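# Retrieve spanner from under UPS battery guard into tray

## Task

Pull out the spanner that has slipped beneath the transparent guard over the UPS batteries and leave it lying flat inside the tray. The exposed battery terminals and the link between them remain energised even though the breaker is off. The job fails if the spanner ever bridges any two terminals or if any part of the robot contacts a terminal. The hook lying on the bench is insulated and safe to use as a tool.

## Robot and tools

Robot: two UR7e-type arms, left_arm and right_arm, each ending in a parallel two-finger gripper (50 mm maximum gap). Bases in the scene frame: left_arm near (-0.004, +0.530, 0) m, right_arm near (-0.038, -0.445, 0) m.

Frames. Scene frame: origin at table-top height halfway between the nominal arm bases, +x out over the table, +z up, +y toward the left_arm side. Arm names do not match image left/right. Reported gripper positions (metres), quaternions (wxyz) and velocities use the scene frame. Motion offsets instead use each gripper's own Hand target axes: the fingers point along +z, they open and close along x, and a camera block sticks out roughly 10 cm toward -y. The reported point sits between the pads; fingertips extend 17.5 mm further along +z.

The 18-number row, used by execute_actions and move: one flat list covering both arms, left first. For each arm, nine numbers in [-1, 1]: dx, dy, dz, rx, ry, rz, gripper position, force_limit, speed. The first six are an offset, not a pose: a shift of that gripper from its Hand target as it was when the action or move began, along that target's own axes. 1.0 equals 0.6 m for dx/dy/dz and 180 degrees for rotation; rx, ry, rz form a single rotation vector. All zeros for the six means hold the current Hand target. Gripper position: +1 fully open, about -0.65 pads meet, -1 means close until something blocks. force_limit: -1 about 20 N per pad, 0 about 102 N, +1 about 185 N. speed: -1 is 20 mm/s, 0 is 85, +1 is 150. Always resend the gripper numbers you want kept; a 0 is a real command. A changed force_limit or speed only applies after a position change of at least 0.01.

Tools.
- execute_actions(actions, cameras): actions is a list of actions; each action is a list of up to 15 rows, one per 1/30 s step, and a short action repeats its last row. Every row in an action is measured from the action's starting Hand target, so repeating the same offset in another action moves further. Images only when actions is empty or cameras names them.
- move(target, speed, blend, stop_force, zero, blocking, cameras): target is one 18-number row or up to 15 such rows, every row an offset from the Hand targets at the move's start (not chained). speed is path top speed in m/s, 0.002 to 3.6, default 0.25 (rotation up to twice that in rad/s), one value or one per target. blend in metres rounds corners between listed targets; 0 stops at each. stop_force in N, 3 to 120, ends an arm's path when the wrist sensor feels that much push against the motion; do not use it when the gripper rotates or when backing off a contact. zero (default true) rezeroes before the move. blocking=false returns after about 0.5 s while the move continues; not allowed with stop_force. Paths are straight, ignore obstacles and the other arm, last 0.5 to 10 s. Steer paths around an arm's own base.
- wait(seconds 0 to 10), stop(), zoom_image(camera, region [x0,y0,x1,y1] pixels, at most 504 each side), zero_wrist_force(arm), read_manual(section), finished_scene(scene 1 or 2) which ends the scene irreversibly.
Cameras: cam_head_left, cam_head_right, cam_high, cam_left_wrist, cam_right_wrist, each 672x504.

Results. Per arm: end_effector_position, quaternion, velocities (omitted when joint velocities read "within noise"), Hand target (the last commanded pose after clipping; next offsets count from here), Tool commands, Joint positions and torques, Wrist force/torque in the gripper's own axes plus a peak line. object_status: 0 moving, 1 blocked while opening, 2 blocked while closing (a grip), 3 reached the set position or pads met (usually nothing held). Gripper opening is about (250 - position_measured) x 0.202 mm. A move adds a "move:" line: done, off_target, moving, held or fault, and limits such as paced (pose clipped) or held (steps withheld). Done does not prove nothing was touched.

Behaviour. Commanded orientation is clipped to 32 degrees from the actual one per step. Grippers often stop short of the Hand target; send the remaining gap as an offset. An arm blocked by contact keeps pushing until commanded away. Arms are stiff: aiming even slightly beyond a firm contact can trigger a fault stop. A force of about 150 N on an arm, or wrist joint torque near 25.2 N m, stops that arm for 10 s. The clearance check may hold commands that bring the arms close, but contact between arms can still end the scene. Long stretches, heavy holds or pushing into unreachable poses heat motors and can brake an arm for 30 to 60 s.

Avoid: touching any battery terminal with the robot, letting the spanner bridge two terminals, dropping or throwing the spanner, anything leaving the table, fast impacts on fixed parts, and hard presses. The insulated hook may be used to drag the spanner out. Time counts, so move efficiently and smoothly.

Each tool is called after "Call:" as a command line: name --argument value for each argument, lists and objects as JSON in quotes; but a table of rows of numbers goes row by row, as --pt "numbers of a row", without its own name.

## Session

Call:
execute_actions --actions '[]'

Call:
zoom_image --camera "cam_high" --region '[240, 220, 440, 420]'

Scene clock: 0.00 s.
left_arm: end_effector_position=(+0.6544, +0.1043, +0.3515) position_measured=3 object_status=3 end_effector_quat_wxyz=(+0.376, +0.039, +0.921, +0.091) | right_arm: end_effector_position=(+0.4553, -0.0205, +0.1266) position_measured=3 object_status=3 end_effector_quat_wxyz=(+0.236, +0.016, +0.961, +0.142)
Joint positions: left_arm=[-0.966 -1.16 1.304 -2.096 -0.855 -2.313] | right_arm=[4.144 -1.875 -2.025 -0.31 1.316 -0.583]
Joint velocities: within noise
Joint torques (N m): no reading
Wrist force (N): no reading
Wrist torque (N m): no reading
Wrist force, peak (N): no reading
Hand target: left_arm +0.6544, +0.1043, +0.3515; +0.376, +0.039, +0.921, +0.091 | right_arm +0.4553, -0.0205, +0.1266; +0.236, +0.016, +0.961, +0.142
Tool commands: left_gripper/position=+1.0 left_gripper/force_limit=+1.0 left_gripper/speed=+1.0 right_gripper/position=+1.0 right_gripper/force_limit=+1.0 right_gripper/speed=+1.0
camera_calibration:
cam_left_wrist: T_world_to_cam=[[-0.730545, 0.137169, -0.668946, 0.703519], [-0.229808, 0.873092, 0.429999, -0.0732261], [0.643034, 0.467863, -0.60631, -0.124265], [0, 0, 0, 1]] pos_world=[0.577031, 0.0255715, 0.42676]
cam_right_wrist: T_world_to_cam=[[-0.888744, 0.0977485, -0.44786, 0.47208], [-0.194494, 0.804294, 0.561501, 0.0484833], [0.415097, 0.586137, -0.6958, 0.0415418], [0, 0, 0, 1]] pos_world=[0.411744, -0.109489, 0.213107]

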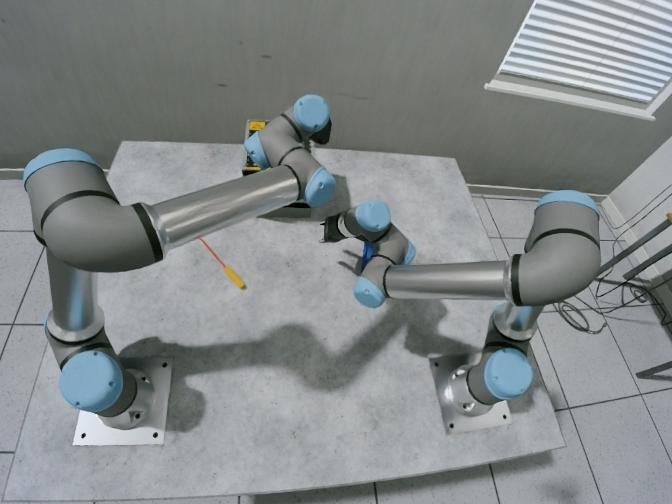

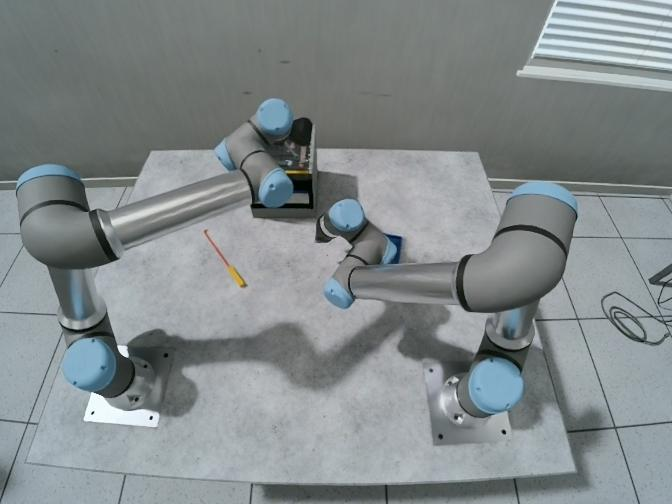

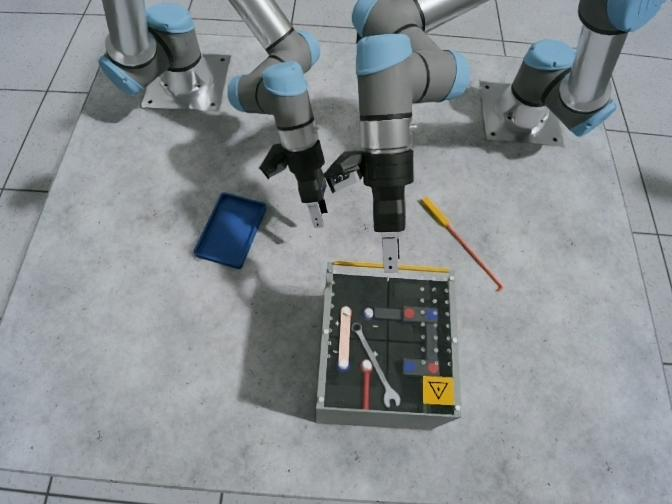

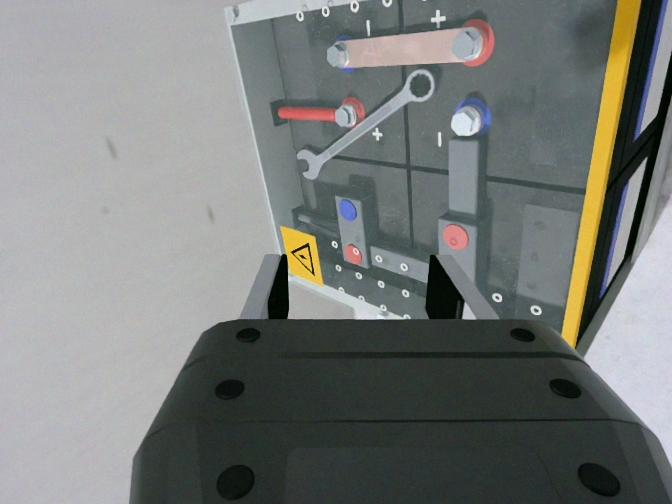

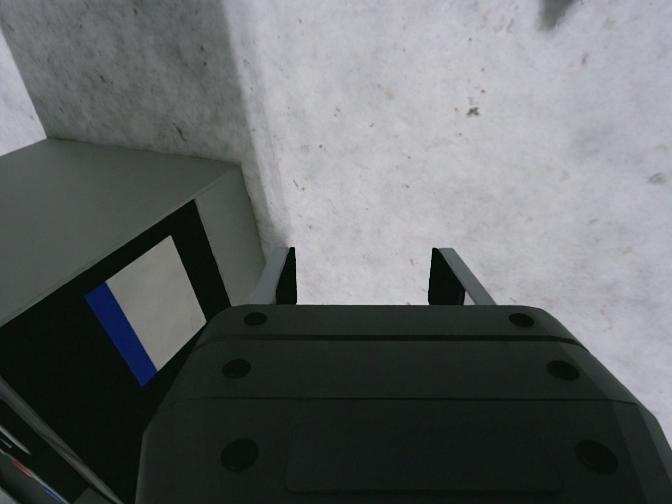

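Scaled by 2.520 from the camera's 672x504 image, which has a finer 960x720 frame.

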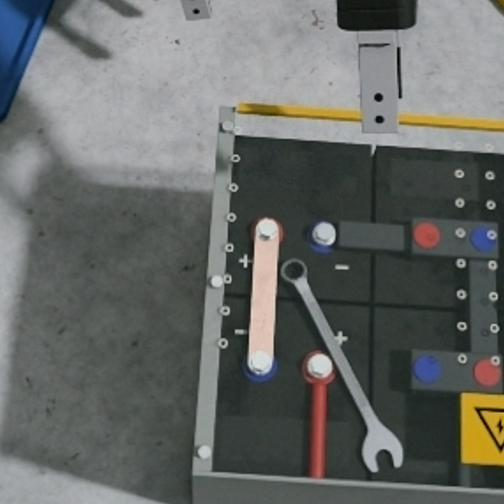

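Call:
zoom_image --camera "cam_high" --region '[410, 190, 520, 310]'

Call:
zoom_image --camera "cam_left_wrist" --region '[280, 0, 520, 200]'

Scaled by 4.200 from the camera's 672x504 image, which has a finer 960x720 frame.

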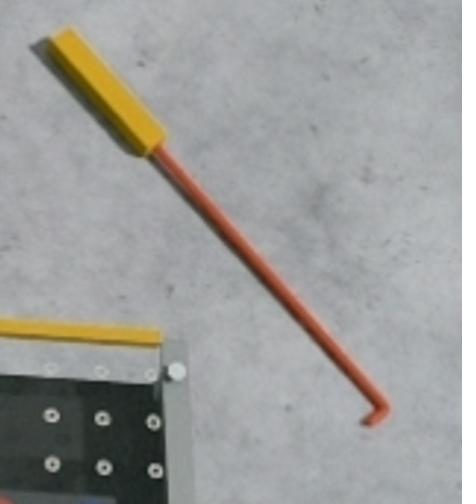

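Scaled by 2.100 from the camera's 672x504 image, which has a finer 960x720 frame.

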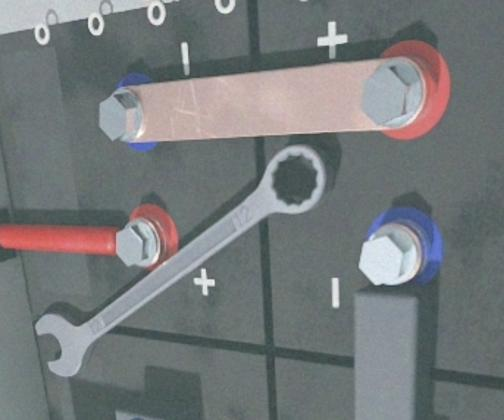

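Call:
move --pt "0.254 0.58 -0.205 0 0 0.5 1 1 1 0 0 0 -0.1196 0.1855 -0.698 1 -0.7 0" --pt "0.254 0.58 -0.205 0 0 0.5 1 1 1 0.1925 0.4585 0.024 -0.1196 0.1855 -0.698 1 -0.7 0" --speed 0.4 --cameras '["cam_high","cam_right_wrist"]'

Scene clock: 8.97 s.
left_arm: end_effector_position=(+0.4605, +0.4498, +0.4018) position_measured=3 object_status=3 end_effector_quat_wxyz=(+0.201, +0.679, +0.624, +0.330) | right_arm: end_effector_position=(+0.3493, +0.2583, +0.1397) position_measured=3 object_status=3 end_effector_quat_wxyz=(+0.000, +0.898, -0.440, +0.001)
Joint positions: left_arm=[-0.834 -2.074 2.068 -2.046 -0.911 -0.586] | right_arm=[4.358 -2.37 -0.925 -1.417 1.569 -2.567]
Joint torques (N m): left_arm=[-8.66 -9.6 -35.14 -2.59 2.58 1.17] | right_arm=[5.69 49.46 35.03 3.64 2.11 0.48]
Wrist force (N): left_arm=[-3.2 -0.4 -0.4] | right_arm=[0.6 0.1 -0.2]
Wrist torque (N m): left_arm=[0.00 0.06 -0.08] | right_arm=[-0.06 -0.17 0.11]
Wrist force, peak (N): left_arm=[-3.5 -0.4 -0.3] | right_arm=[5.1 0.8 0.4]
Hand target: left_arm +0.4605, +0.4498, +0.4018; +0.201, +0.679, +0.624, +0.330 | right_arm +0.3492, +0.2584, +0.1397; +0.000, +0.898, -0.440, +0.001
Off the commanded pose: left_arm 0.000 m, 0 deg | right_arm 0.000 m, 0 deg.
move: done
camera_calibration:
cam_right_wrist: T_world_to_cam=[[0.612353, -0.790578, 0.00303943, -0.00133768], [-0.741073, -0.572661, 0.350529, 0.372284], [-0.27538, -0.2169, -0.936547, 0.413422], [0, 0, 0, 1]] pos_world=[0.390557, 0.301806, 0.256697]
Images, in order (width x height): cam_high 672x504, cam_right_wrist 672x504.

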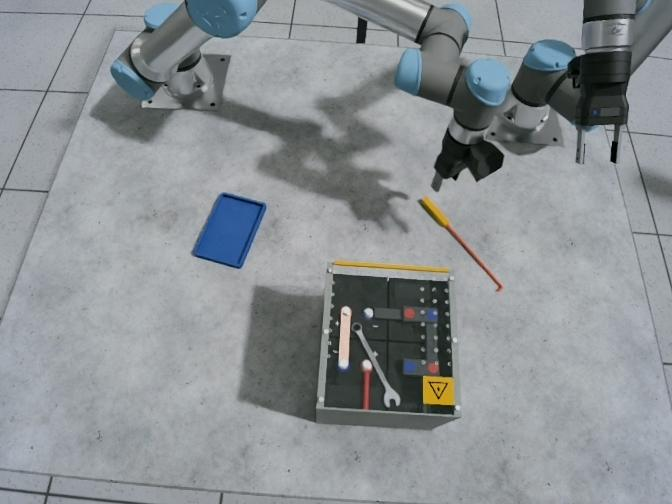

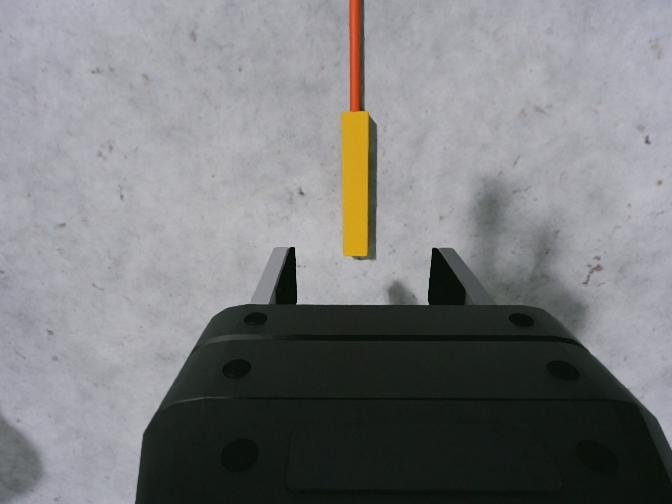

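Call:
move --pt "0 0 0 0 0 0 1 1 1 0.007 0.005 0.195 0 0 0 1 -0.7 0" --pt "0 0 0 0 0 0 1 1 1 0.007 0.005 0.195 0 0 0 -1 -0.7 0" --pt "0 0 0 0 0 0 1 1 1 0.007 0.005 -0.22 0 0 0 -1 -0.7 0" --speed '[0.15,0.1,0.3]' --cameras '["cam_right_wrist"]'

Scene clock: 12.83 s.
left_arm: end_effector_position=(+0.4605, +0.4498, +0.4018) position_measured=3 object_status=3 end_effector_quat_wxyz=(+0.201, +0.679, +0.624, +0.330) | right_arm: end_effector_position=(+0.3492, +0.2533, +0.2715) position_measured=173 object_status=2 end_effector_quat_wxyz=(+0.000, +0.898, -0.440, +0.001)
Joint positions: left_arm=[-0.834 -2.074 2.068 -2.045 -0.911 -0.586] | right_arm=[4.356 -2.36 -0.605 -1.747 1.569 -2.569]
Joint torques (N m): left_arm=[-9.09 -9.02 -36.05 -1.81 2.54 -0.9] | right_arm=[-6.87 67.57 34.79 1.57 2.06 -1.61]
Wrist force (N): left_arm=[-3.1 -0.5 -0.3] | right_arm=[1.3 -0.1 0.1]
Wrist torque (N m): left_arm=[-0.01 0.06 -0.08] | right_arm=[-0.16 -0.27 0.05]
Wrist force, peak (N): left_arm=[-3.4 -0.4 -0.2] | right_arm=[1.3 0.4 -4.5]
Hand target: left_arm +0.4605, +0.4498, +0.4018; +0.201, +0.679, +0.624, +0.330 | right_arm +0.3492, +0.2533, +0.2717; +0.000, +0.898, -0.440, +0.001
Off the commanded pose: left_arm 0.000 m, 0 deg | right_arm 0.000 m, 0 deg.
move: done
camera_calibration:
cam_right_wrist: T_world_to_cam=[[0.612375, -0.790561, 0.00311306, -0.00567242], [-0.741047, -0.572641, 0.350615, 0.323097], [-0.2754, -0.217015, -0.936514, 0.535777], [0, 0, 0, 1]] pos_world=[0.390457, 0.296806, 0.388497]
Images, in order (width x height): cam_right_wrist 672x504.

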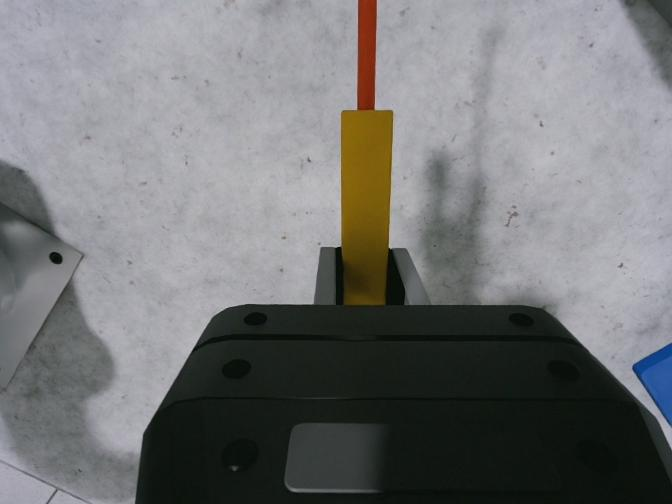

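Call:
move --pt "0 0 0 0 0 0 1 1 1 0.287 0.263 -0.047 0.1643 -0.48 0.1643 -1 -0.7 0" --pt "0 0 0 0 0 0 1 1 1 0.259 0.2287 0.088 0.1643 -0.48 0.1643 -1 -0.7 0" --speed '[0.4,0.2]' --cameras '["cam_high","cam_head_right"]'

Call:
zoom_image --camera "cam_high" --region '[320, 230, 420, 340]'

Call:
zoom_image --camera "cam_head_right" --region '[240, 130, 330, 220]'

Scene clock: 17.17 s.
left_arm: end_effector_position=(+0.4605, +0.4498, +0.4018) position_measured=3 object_status=3 end_effector_quat_wxyz=(+0.201, +0.679, +0.624, +0.330) | right_arm: end_effector_position=(+0.3361, +0.0464, +0.2190) position_measured=173 object_status=2 end_effector_quat_wxyz=(+0.500, -0.501, +0.500, +0.500)
Joint positions: left_arm=[-0.834 -2.074 2.068 -2.045 -0.911 -0.586] | right_arm=[3.987 -2.281 -2.058 1.197 2.279 -1.573]
Joint torques (N m): left_arm=[-8.83 -8.46 -35.64 -1.4 2.73 -1.72] | right_arm=[-7.73 29.07 1.04 2.41 2.01 -0.15]
Wrist force (N): left_arm=[-3.2 -0.4 -0.6] | right_arm=[0.4 0.9 -0.6]
Wrist torque (N m): left_arm=[0.00 0.07 -0.08] | right_arm=[0.00 0.28 -0.03]
Wrist force, peak (N): left_arm=[-3.4 -0.3 -0.4] | right_arm=[3.3 0.9 0.3]
Hand target: left_arm +0.4605, +0.4498, +0.4018; +0.201, +0.679, +0.624, +0.330 | right_arm +0.3361, +0.0464, +0.2189; +0.500, -0.501, +0.500, +0.500
Off the commanded pose: left_arm 0.000 m, 0 deg | right_arm 0.000 m, 0 deg.
move: done
Images, in order (width x height): cam_head_right 672x504, cam_high 672x504.

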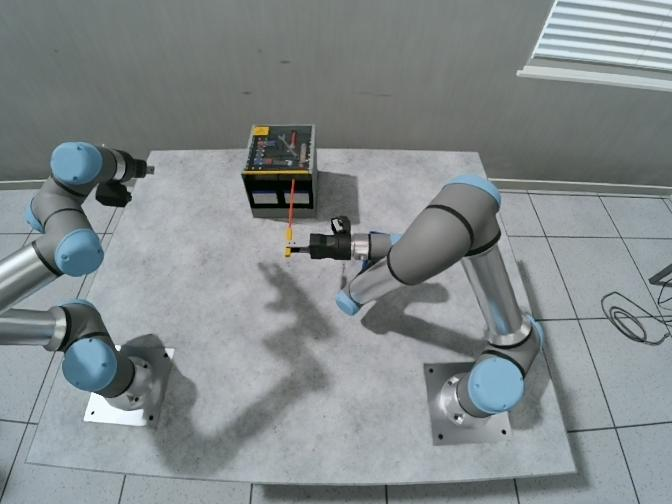

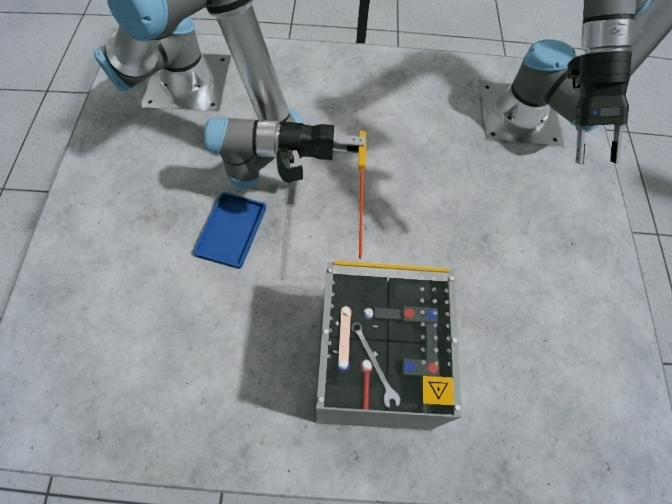

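Scaled by 4.582 from the camera's 672x504 image, which has a finer 960x720 frame.

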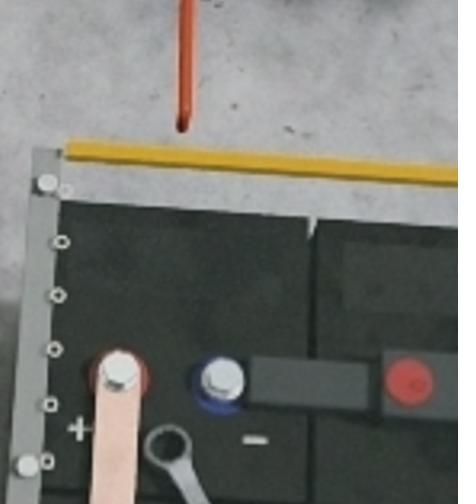

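Scaled by 5.600 from the camera's 672x504 image, which has a finer 960x720 frame.

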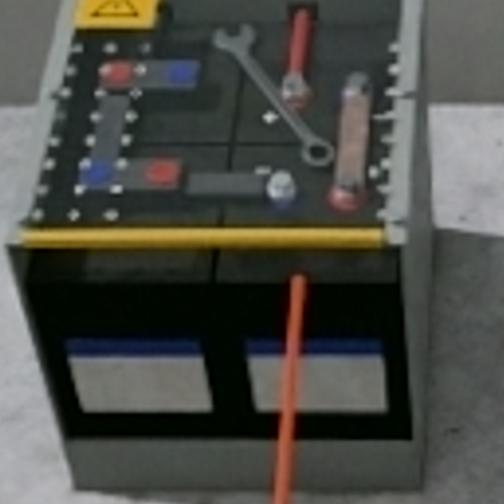

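Call:
move --pt "0 0 0 0 0 0 1 1 1 -0.0025 -0.2117 0.0017 0 0 0 -1 -0.7 0" --pt "0 0 0 0 0 0 1 1 1 0.0192 -0.2117 0.0017 0 0 0 -1 -0.7 0" --speed '[0.06,0.02]' --stop_force 5 --cameras '["cam_high","cam_head_right","cam_head_left"]'

Call:
zoom_image --camera "cam_high" --region '[320, 280, 420, 360]'

Call:
zoom_image --camera "cam_head_right" --region '[260, 130, 330, 200]'

Call:
zoom_image --camera "cam_head_left" --region '[240, 110, 340, 200]'

Scene clock: 21.80 s.
left_arm: end_effector_position=(+0.4605, +0.4498, +0.4018) position_measured=3 object_status=3 end_effector_quat_wxyz=(+0.201, +0.679, +0.624, +0.330) | right_arm: end_effector_position=(+0.4632, +0.0474, +0.2076) position_measured=173 object_status=2 end_effector_quat_wxyz=(+0.500, -0.501, +0.500, +0.500)
Joint positions: left_arm=[-0.834 -2.074 2.068 -2.045 -0.911 -0.586] | right_arm=[3.803 -2.438 -1.701 0.996 2.463 -1.573]
Joint torques (N m): left_arm=[-8.74 -8.72 -35.03 -1.29 2.83 -1.59] | right_arm=[6.64 56.84 7.86 -1.34 -1.2 2.33]
Wrist force (N): left_arm=[-3.3 -0.3 -0.4] | right_arm=[-1.9 0.6 -0.1]
Wrist torque (N m): left_arm=[0.02 0.09 -0.08] | right_arm=[0.00 0.26 -0.58]
Wrist force, peak (N): left_arm=[-3.4 -0.4 -0.4] | right_arm=[-2.4 0.6 -0.1]
Hand target: left_arm +0.4605, +0.4498, +0.4018; +0.201, +0.679, +0.624, +0.330 | right_arm +0.4632, +0.0474, +0.2076; +0.500, -0.501, +0.500, +0.500
Off the commanded pose: left_arm 0.000 m, 0 deg | right_arm 0.000 m, 0 deg.
move: done
Images, in order (width x height): cam_head_left 672x504, cam_head_right 672x504, cam_high 672x504.

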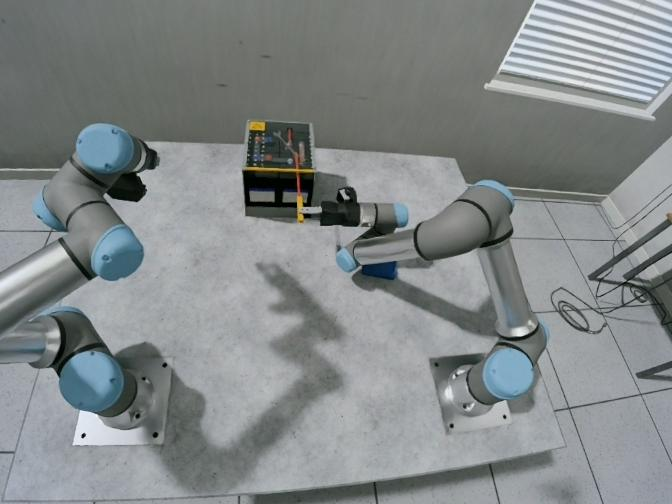

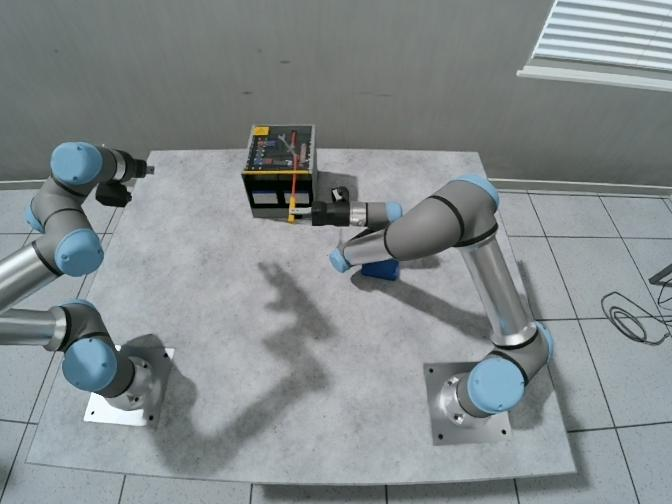

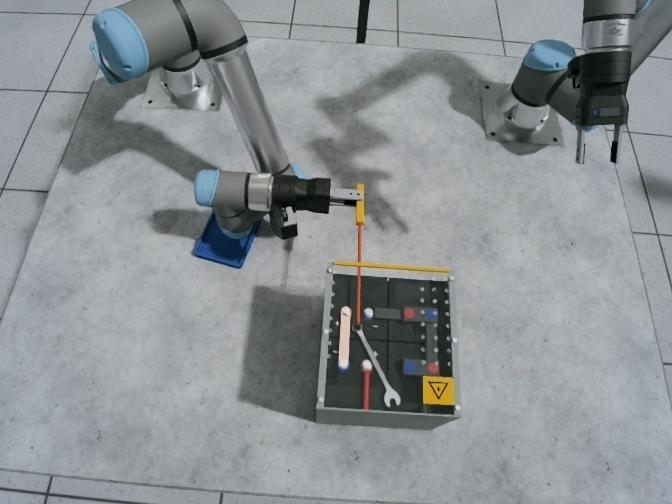

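Scaled by 5.040 from the camera's 672x504 image, which has a finer 960x720 frame.

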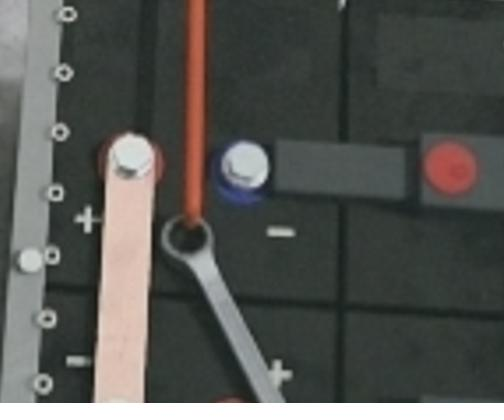

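Scaled by 7.200 from the camera's 672x504 image, which has a finer 960x720 frame.

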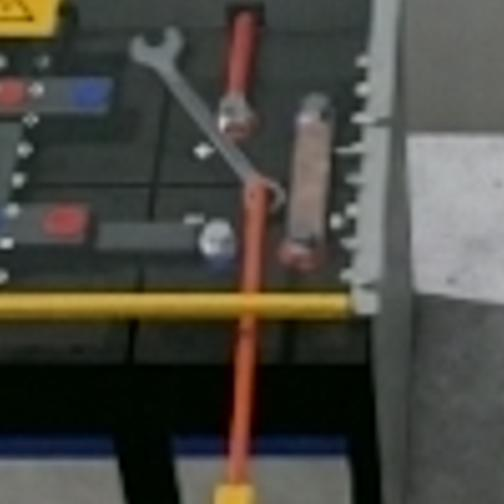

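Scaled by 5.040 from the camera's 672x504 image, which has a finer 960x720 frame.

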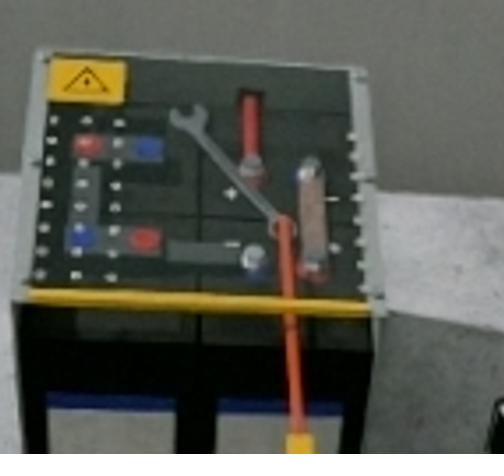

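Call:
move --pt "0 0 0 0 0 0 1 1 1 -0.012 0 0 0 0 0 -1 -0.7 0" --pt "0 0 0 0 0 0 1 1 1 -0.012 -0.004 -0.0048 0 0 0 -1 -0.7 0" --pt "0 0 0 0 0 0 1 1 1 0.003 -0.004 -0.0048 0 0 0 -1 -0.7 0" --pt "0 0 0 0 0 0 1 1 1 0.003 0.021 -0.0048 0 0 0 -1 -0.7 0" --speed 0.025 --stop_force 5 --cameras '["cam_high","cam_head_right"]'

Call:
zoom_image --camera "cam_high" --region '[320, 280, 420, 420]'

Call:
zoom_image --camera "cam_head_right" --region '[260, 130, 330, 200]'

Scene clock: 24.90 s.
left_arm: end_effector_position=(+0.4605, +0.4498, +0.4018) position_measured=3 object_status=3 end_effector_quat_wxyz=(+0.201, +0.679, +0.624, +0.330) | right_arm: end_effector_position=(+0.4506, +0.0445, +0.2057) position_measured=173 object_status=2 end_effector_quat_wxyz=(+0.500, -0.501, +0.500, +0.500)
Joint positions: left_arm=[-0.834 -2.074 2.068 -2.045 -0.911 -0.586] | right_arm=[3.814 -2.425 -1.742 1.025 2.452 -1.573]
Joint torques (N m): left_arm=[-8.25 -8 -35.49 -1.54 2.63 -1.51] | right_arm=[-7.18 37.68 23.86 -0.08 1.44 1.83]
Wrist force (N): left_arm=[-3.2 -0.4 -0.2] | right_arm=[0.5 1.1 -0.6]
Wrist torque (N m): left_arm=[0.00 0.07 -0.08] | right_arm=[0.04 0.29 0.02]
Wrist force, peak (N): left_arm=[-3.5 -0.2 -0.3] | right_arm=[-2.2 0.7 -0.5]
Hand target: left_arm +0.4605, +0.4498, +0.4018; +0.201, +0.679, +0.624, +0.330 | right_arm +0.4506, +0.0445, +0.2057; +0.500, -0.501, +0.500, +0.500
Off the commanded pose: left_arm 0.000 m, 0 deg | right_arm 0.000 m, 0 deg.
move: done
Images, in order (width x height): cam_head_right 672x504, cam_high 672x504.

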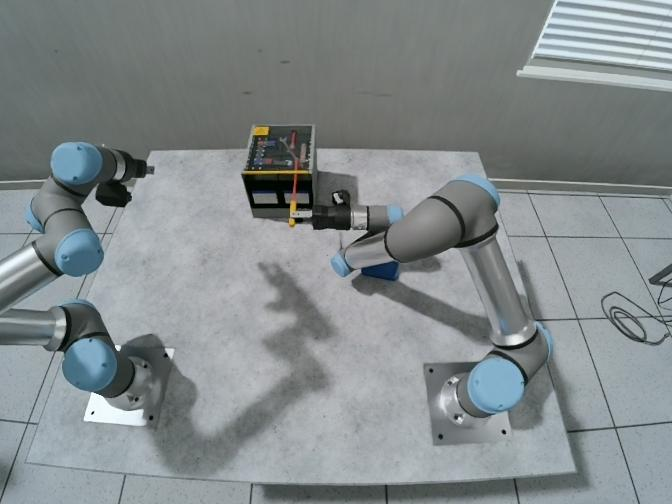

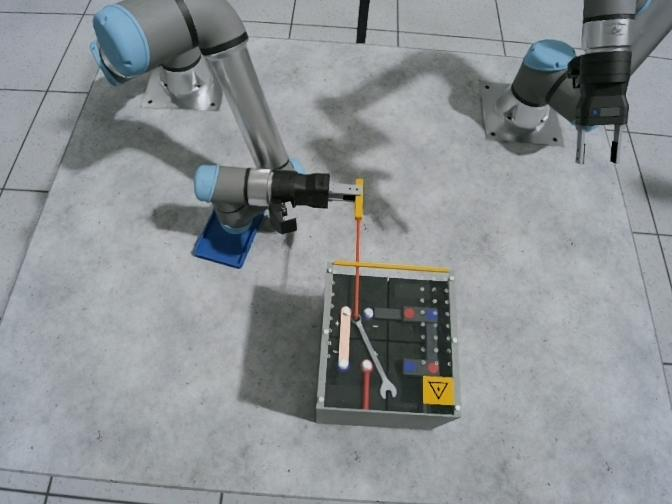

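Scaled by 3.600 from the camera's 672x504 image, which has a finer 960x720 frame.

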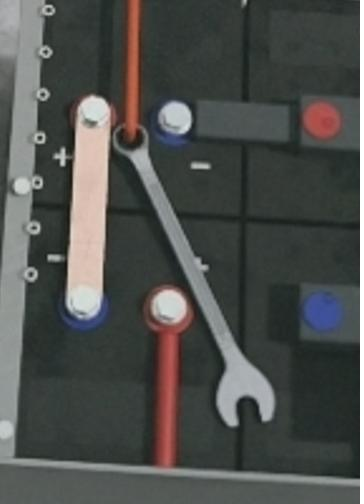

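Scaled by 7.200 from the camera's 672x504 image, which has a finer 960x720 frame.

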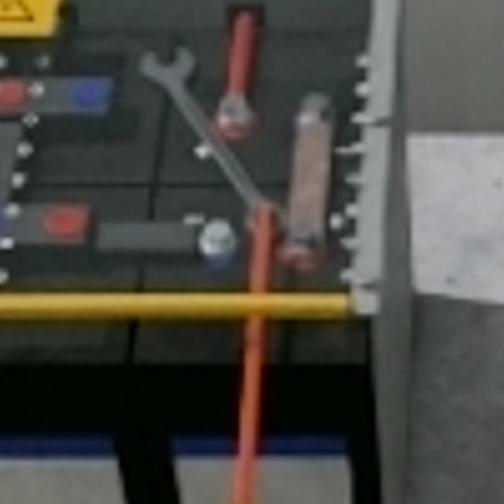

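Call:
move --pt "0 0 0 0 0 0 1 1 1 0 0.0312 0.0033 0 0 0 -1 -0.7 0" --pt "0 0 0 0 0 0 1 1 1 0 0.0567 -0.0083 0 0 0 -1 -0.7 0" --pt "0 0 0 0 0 0 1 1 1 0 0.078 -0.015 0 0 0 -1 -0.7 0" --speed 0.03 --stop_force 6 --cameras '["cam_high"]'

Call:
zoom_image --camera "cam_high" --region '[320, 250, 420, 390]'

Scene clock: 29.03 s.
left_arm: end_effector_position=(+0.4605, +0.4498, +0.4018) position_measured=3 object_status=3 end_effector_quat_wxyz=(+0.201, +0.679, +0.624, +0.330) | right_arm: end_effector_position=(+0.4038, +0.0355, +0.2057) position_measured=173 object_status=2 end_effector_quat_wxyz=(+0.500, -0.501, +0.500, +0.500)
Joint positions: left_arm=[-0.834 -2.074 2.068 -2.045 -0.911 -0.586] | right_arm=[3.861 -2.37 -1.889 1.117 2.404 -1.573]
Joint torques (N m): left_arm=[-8.9 -9.18 -34.4 -1.37 2.54 -1.84] | right_arm=[-7.36 33.82 21.96 0.01 1.16 2.12]
Wrist force (N): left_arm=[-3.1 -0.6 -0.4] | right_arm=[0.8 0.8 -0.2]
Wrist torque (N m): left_arm=[-0.02 0.05 -0.07] | right_arm=[-0.04 0.24 -0.01]
Wrist force, peak (N): left_arm=[-3.4 -0.3 -0.4] | right_arm=[0.8 1.5 -0.7]
Hand target: left_arm +0.4605, +0.4498, +0.4018; +0.201, +0.679, +0.624, +0.330 | right_arm +0.4038, +0.0355, +0.2057; +0.500, -0.501, +0.500, +0.500
Off the commanded pose: left_arm 0.000 m, 0 deg | right_arm 0.000 m, 0 deg.
move: done
Images, in order (width x height): cam_high 672x504.

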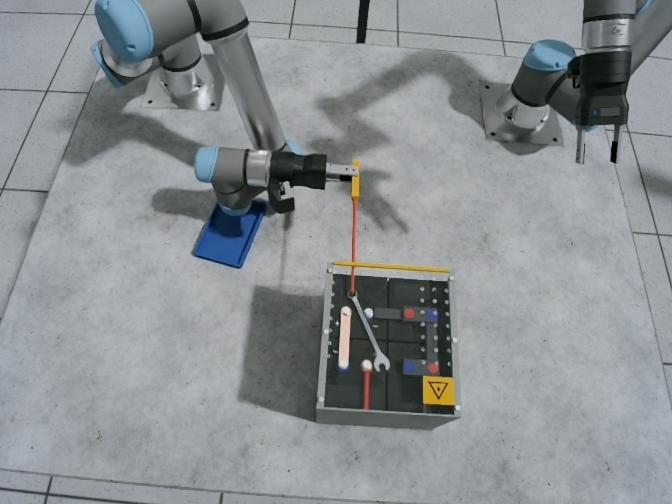

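Scaled by 3.600 from the camera's 672x504 image, which has a finer 960x720 frame.

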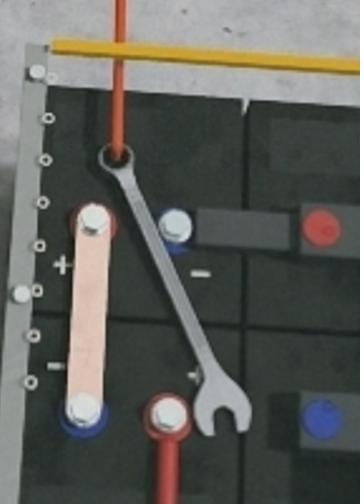

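Call:
move --pt "0 0 0 0 0 0 1 1 1 0 0.0433 -0.02 0 0 0 -1 -0.7 0" --speed 0.03 --stop_force 6 --cameras '["cam_high"]'

Call:
zoom_image --camera "cam_high" --region '[320, 250, 420, 390]'

Scene clock: 31.57 s.
left_arm: end_effector_position=(+0.4605, +0.4498, +0.4018) position_measured=3 object_status=3 end_effector_quat_wxyz=(+0.201, +0.679, +0.624, +0.330) | right_arm: end_effector_position=(+0.3778, +0.0235, +0.2056) position_measured=173 object_status=2 end_effector_quat_wxyz=(+0.500, -0.501, +0.500, +0.500)
Joint positions: left_arm=[-0.834 -2.074 2.068 -2.045 -0.911 -0.586] | right_arm=[3.881 -2.339 -1.977 1.175 2.385 -1.573]
Joint torques (N m): left_arm=[-9.21 -7.69 -34.02 -1.41 2.57 -1.8] | right_arm=[-8.01 31.32 21.14 0.02 1.02 1.87]
Wrist force (N): left_arm=[-3.1 -0.3 -0.3] | right_arm=[0.8 1.0 -0.5]
Wrist torque (N m): left_arm=[0.01 0.06 -0.08] | right_arm=[-0.02 0.23 -0.01]
Wrist force, peak (N): left_arm=[-3.4 -0.5 -0.2] | right_arm=[1.1 1.7 0.1]
Hand target: left_arm +0.4605, +0.4498, +0.4018; +0.201, +0.679, +0.624, +0.330 | right_arm +0.3778, +0.0235, +0.2056; +0.500, -0.501, +0.500, +0.500
Off the commanded pose: left_arm 0.000 m, 0 deg | right_arm 0.000 m, 0 deg.
move: done
Images, in order (width x height): cam_high 672x504.

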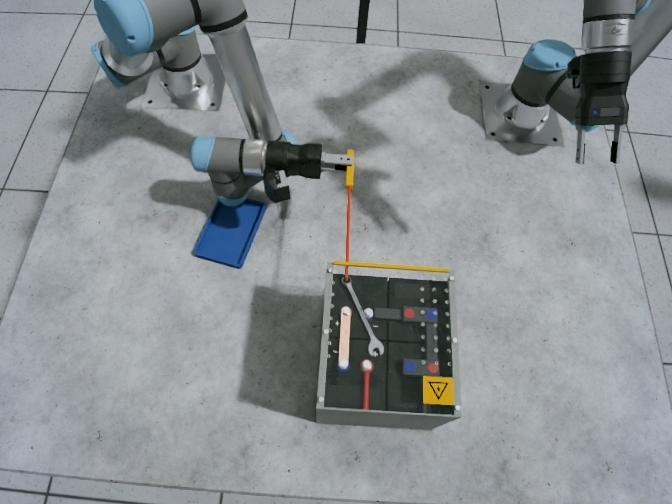

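Scaled by 3.600 from the camera's 672x504 image, which has a finer 960x720 frame.

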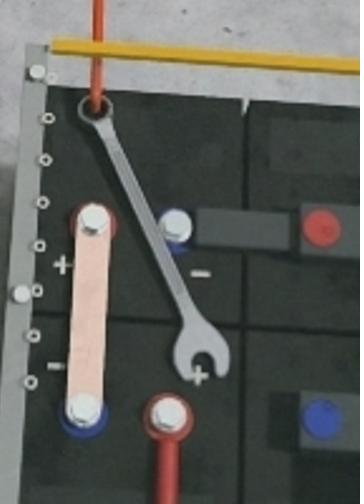

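Call:
move --pt "0 0 0 0 0 0 1 1 1 0 0.0783 -0.0133 0 0 0 -1 -0.7 0" --speed 0.03 --stop_force 6 --cameras '["cam_high","cam_head_right"]'

Call:
zoom_image --camera "cam_high" --region '[320, 230, 420, 370]'

Call:
zoom_image --camera "cam_head_right" --region '[260, 130, 330, 200]'

Scene clock: 35.93 s.
left_arm: end_effector_position=(+0.4605, +0.4498, +0.4018) position_measured=3 object_status=3 end_effector_quat_wxyz=(+0.201, +0.679, +0.624, +0.330) | right_arm: end_effector_position=(+0.3308, +0.0155, +0.2056) position_measured=173 object_status=2 end_effector_quat_wxyz=(+0.500, -0.501, +0.500, +0.500)
Joint positions: left_arm=[-0.834 -2.074 2.068 -2.045 -0.911 -0.586] | right_arm=[3.946 -2.297 -2.113 1.267 2.32 -1.573]
Joint torques (N m): left_arm=[-8.28 -9.33 -34.65 -1.54 2.62 -1.75] | right_arm=[-7.61 28.29 19.3 -0.2 2.12 2.01]
Wrist force (N): left_arm=[-3.2 -0.3 -0.2] | right_arm=[0.8 0.8 -0.6]
Wrist torque (N m): left_arm=[0.01 0.08 -0.08] | right_arm=[0.01 0.24 -0.01]
Wrist force, peak (N): left_arm=[-3.4 -0.3 -0.4] | right_arm=[0.8 1.9 -0.9]
Hand target: left_arm +0.4605, +0.4498, +0.4018; +0.201, +0.679, +0.624, +0.330 | right_arm +0.3308, +0.0155, +0.2056; +0.500, -0.501, +0.500, +0.500
Off the commanded pose: left_arm 0.000 m, 0 deg | right_arm 0.000 m, 0 deg.
move: done
Images, in order (width x height): cam_head_right 672x504, cam_high 672x504.

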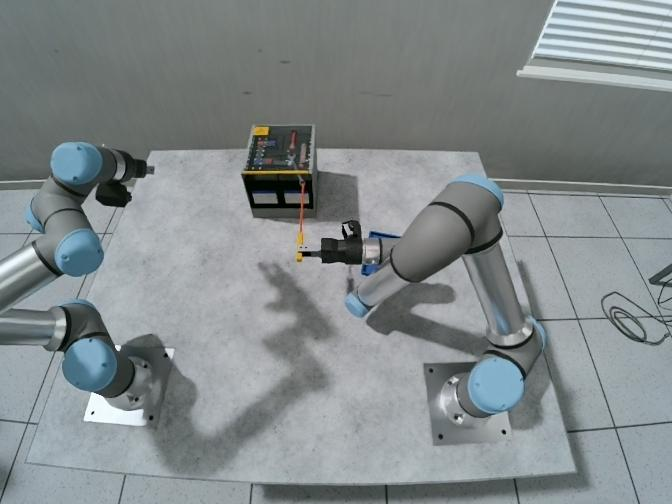

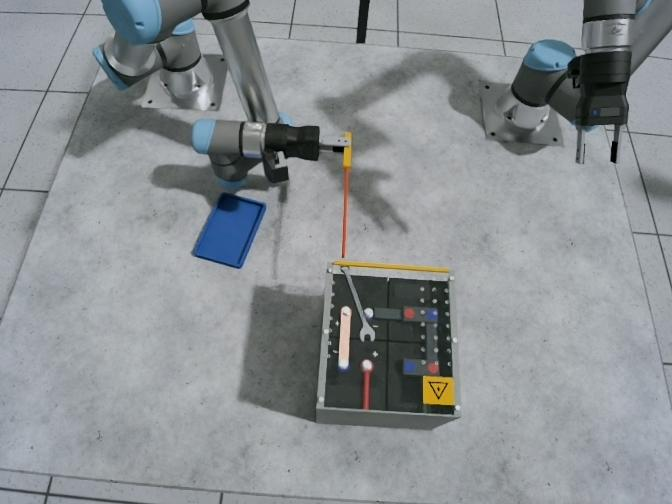

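Scaled by 3.600 from the camera's 672x504 image, which has a finer 960x720 frame.

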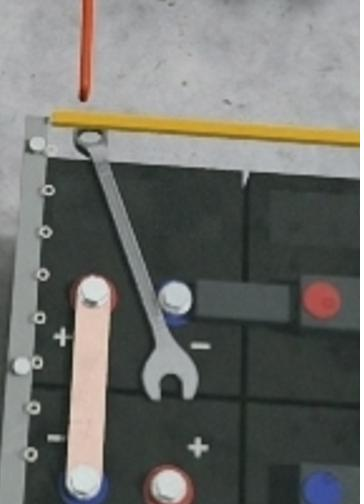

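Scaled by 7.200 from the camera's 672x504 image, which has a finer 960x720 frame.

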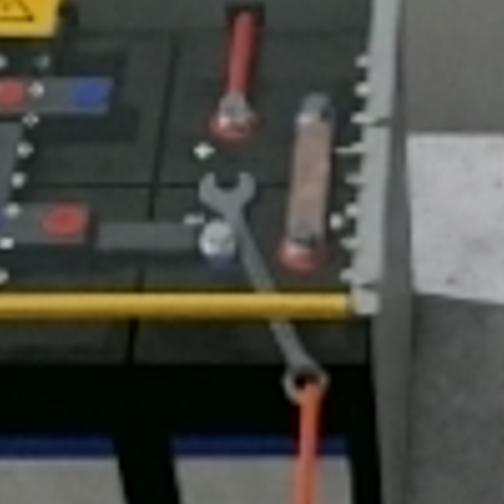

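Call:
move --pt "0 0 0 0 0 0 1 1 1 -0.0233 0 0 0 0 0 -1 -0.7 0" --pt "0 0 0 0 0 0 1 1 1 -0.0233 -0.0275 0.0083 0 0 0 -1 -0.7 0" --pt "0 0 0 0 0 0 1 1 1 0.007 -0.0275 0.0083 0 0 0 -1 -0.7 0" --speed 0.03 --stop_force 4 --cameras '["cam_high","cam_head_right","cam_head_left"]'

Call:
zoom_image --camera "cam_high" --region '[320, 230, 420, 370]'

Call:
zoom_image --camera "cam_head_right" --region '[270, 150, 330, 200]'

Call:
zoom_image --camera "cam_head_left" --region '[270, 150, 330, 200]'

Scene clock: 39.53 s.
left_arm: end_effector_position=(+0.4605, +0.4498, +0.4018) position_measured=3 object_status=3 end_effector_quat_wxyz=(+0.201, +0.679, +0.624, +0.330) | right_arm: end_effector_position=(+0.3474, +0.0205, +0.2014) position_measured=173 object_status=2 end_effector_quat_wxyz=(+0.500, -0.501, +0.500, +0.500)
Joint positions: left_arm=[-0.834 -2.074 2.068 -2.045 -0.911 -0.586] | right_arm=[3.925 -2.322 -2.061 1.241 2.34 -1.573]
Joint torques (N m): left_arm=[-9.18 -9.47 -34.2 -1.27 2.47 -1.74] | right_arm=[5.58 50.27 2.77 -0.19 -1.27 1.65]
Wrist force (N): left_arm=[-3.2 -0.3 -0.5] | right_arm=[0.6 1.4 -1.1]
Wrist torque (N m): left_arm=[0.02 0.07 -0.08] | right_arm=[0.10 0.26 -0.02]
Wrist force, peak (N): left_arm=[-3.4 -0.3 -0.5] | right_arm=[0.6 1.3 -1.4]
Hand target: left_arm +0.4605, +0.4498, +0.4018; +0.201, +0.679, +0.624, +0.330 | right_arm +0.3473, +0.0205, +0.2014; +0.500, -0.501, +0.500, +0.500
Off the commanded pose: left_arm 0.000 m, 0 deg | right_arm 0.000 m, 0 deg.
move: done
Images, in order (width x height): cam_head_left 672x504, cam_head_right 672x504, cam_high 672x504.

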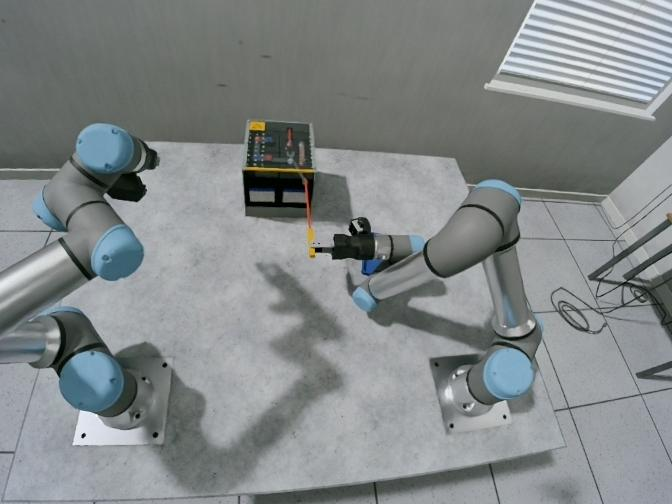

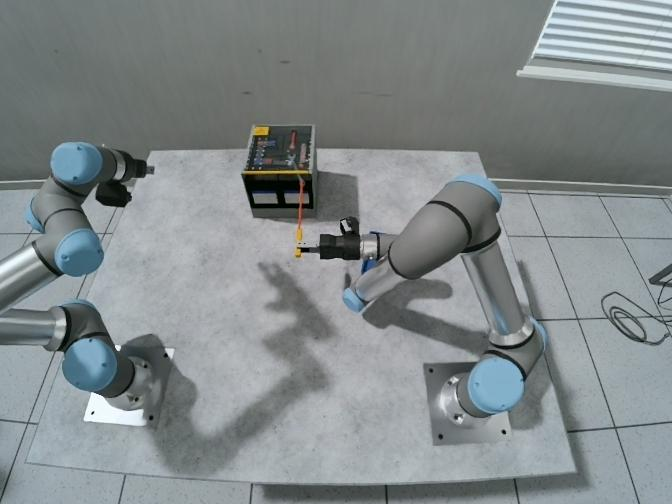

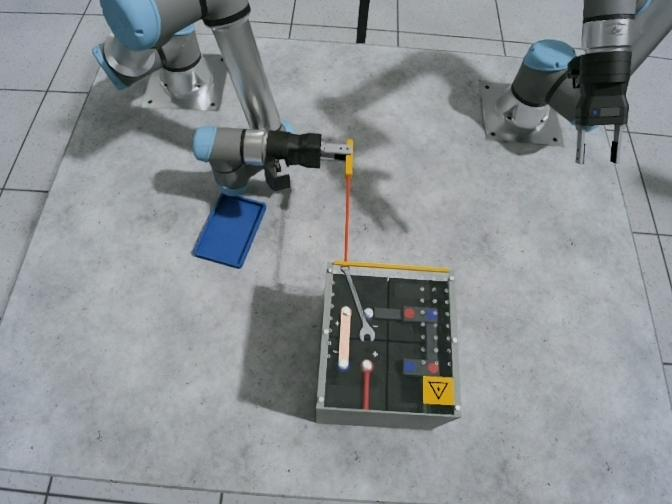

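Scaled by 3.600 from the camera's 672x504 image, which has a finer 960x720 frame.

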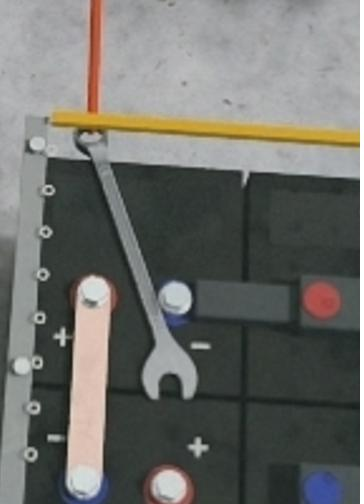

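Scaled by 8.400 from the camera's 672x504 image, which has a finer 960x720 frame.

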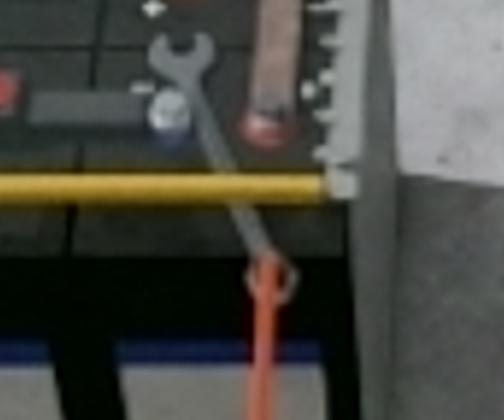

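Scaled by 8.400 from the camera's 672x504 image, which has a finer 960x720 frame.

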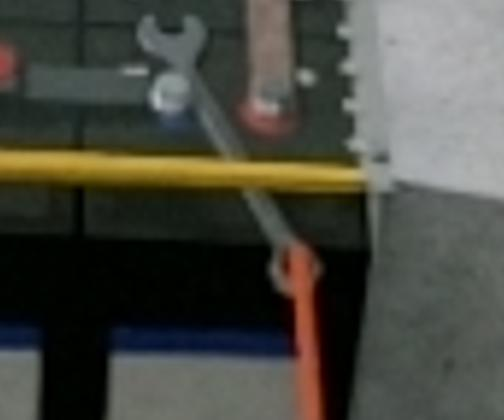

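Call:
move --pt "0 0 0 0 0 0 1 1 1 0.003 0 0 0 0 0 -1 -0.7 0" --pt "0 0 0 0 0 0 1 1 1 0.003 0.0283 -0.004 0 0 0 -1 -0.7 0" --speed 0.03 --stop_force 5 --cameras '["cam_high","cam_head_right"]'

Call:
zoom_image --camera "cam_high" --region '[320, 230, 420, 370]'

Call:
zoom_image --camera "cam_head_right" --region '[270, 150, 330, 200]'

Scene clock: 41.77 s.
left_arm: end_effector_position=(+0.4605, +0.4498, +0.4018) position_measured=3 object_status=3 end_effector_quat_wxyz=(+0.201, +0.679, +0.624, +0.330) | right_arm: end_effector_position=(+0.3304, +0.0181, +0.1996) position_measured=173 object_status=2 end_effector_quat_wxyz=(+0.500, -0.501, +0.500, +0.500)
Joint positions: left_arm=[-0.834 -2.074 2.068 -2.045 -0.911 -0.586] | right_arm=[3.951 -2.313 -2.108 1.279 2.314 -1.573]
Joint torques (N m): left_arm=[-10.22 -9.42 -34.05 -1.27 2.44 -1.8] | right_arm=[-8.09 28.95 18.86 0.03 1.68 1.85]
Wrist force (N): left_arm=[-3.1 -0.4 -0.4] | right_arm=[0.9 1.1 -0.7]
Wrist torque (N m): left_arm=[0.01 0.06 -0.08] | right_arm=[0.04 0.25 -0.01]
Wrist force, peak (N): left_arm=[-3.5 -0.4 -0.3] | right_arm=[0.7 1.6 -0.5]
Hand target: left_arm +0.4605, +0.4498, +0.4018; +0.201, +0.679, +0.624, +0.330 | right_arm +0.3304, +0.0181, +0.1996; +0.500, -0.501, +0.500, +0.500
Off the commanded pose: left_arm 0.000 m, 0 deg | right_arm 0.000 m, 0 deg.
move: done
Images, in order (width x height): cam_head_right 672x504, cam_high 672x504.

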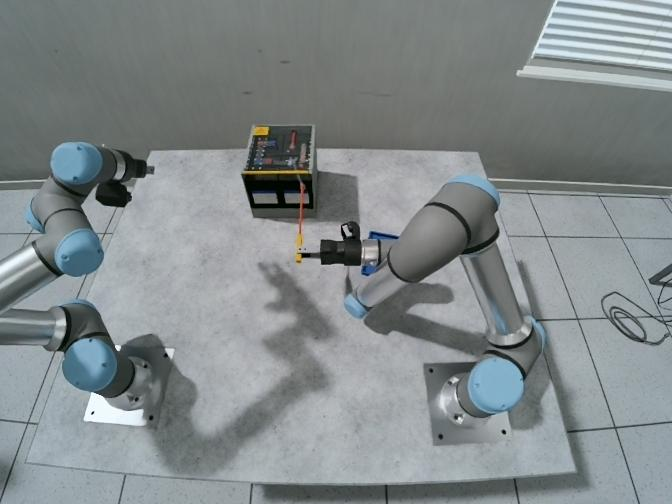

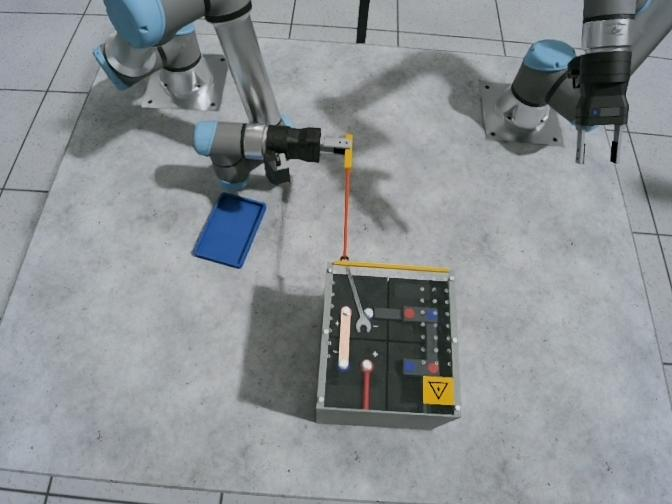

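Scaled by 3.600 from the camera's 672x504 image, which has a finer 960x720 frame.

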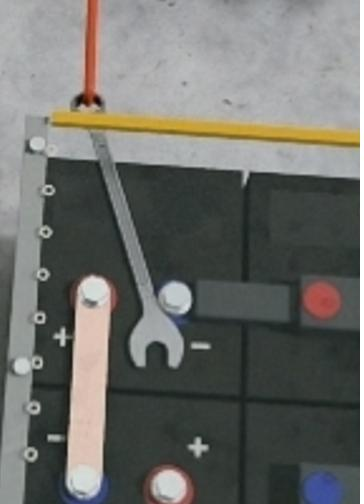

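Scaled by 8.400 from the camera's 672x504 image, which has a finer 960x720 frame.

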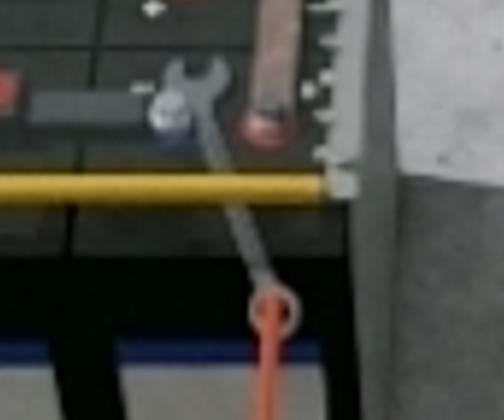

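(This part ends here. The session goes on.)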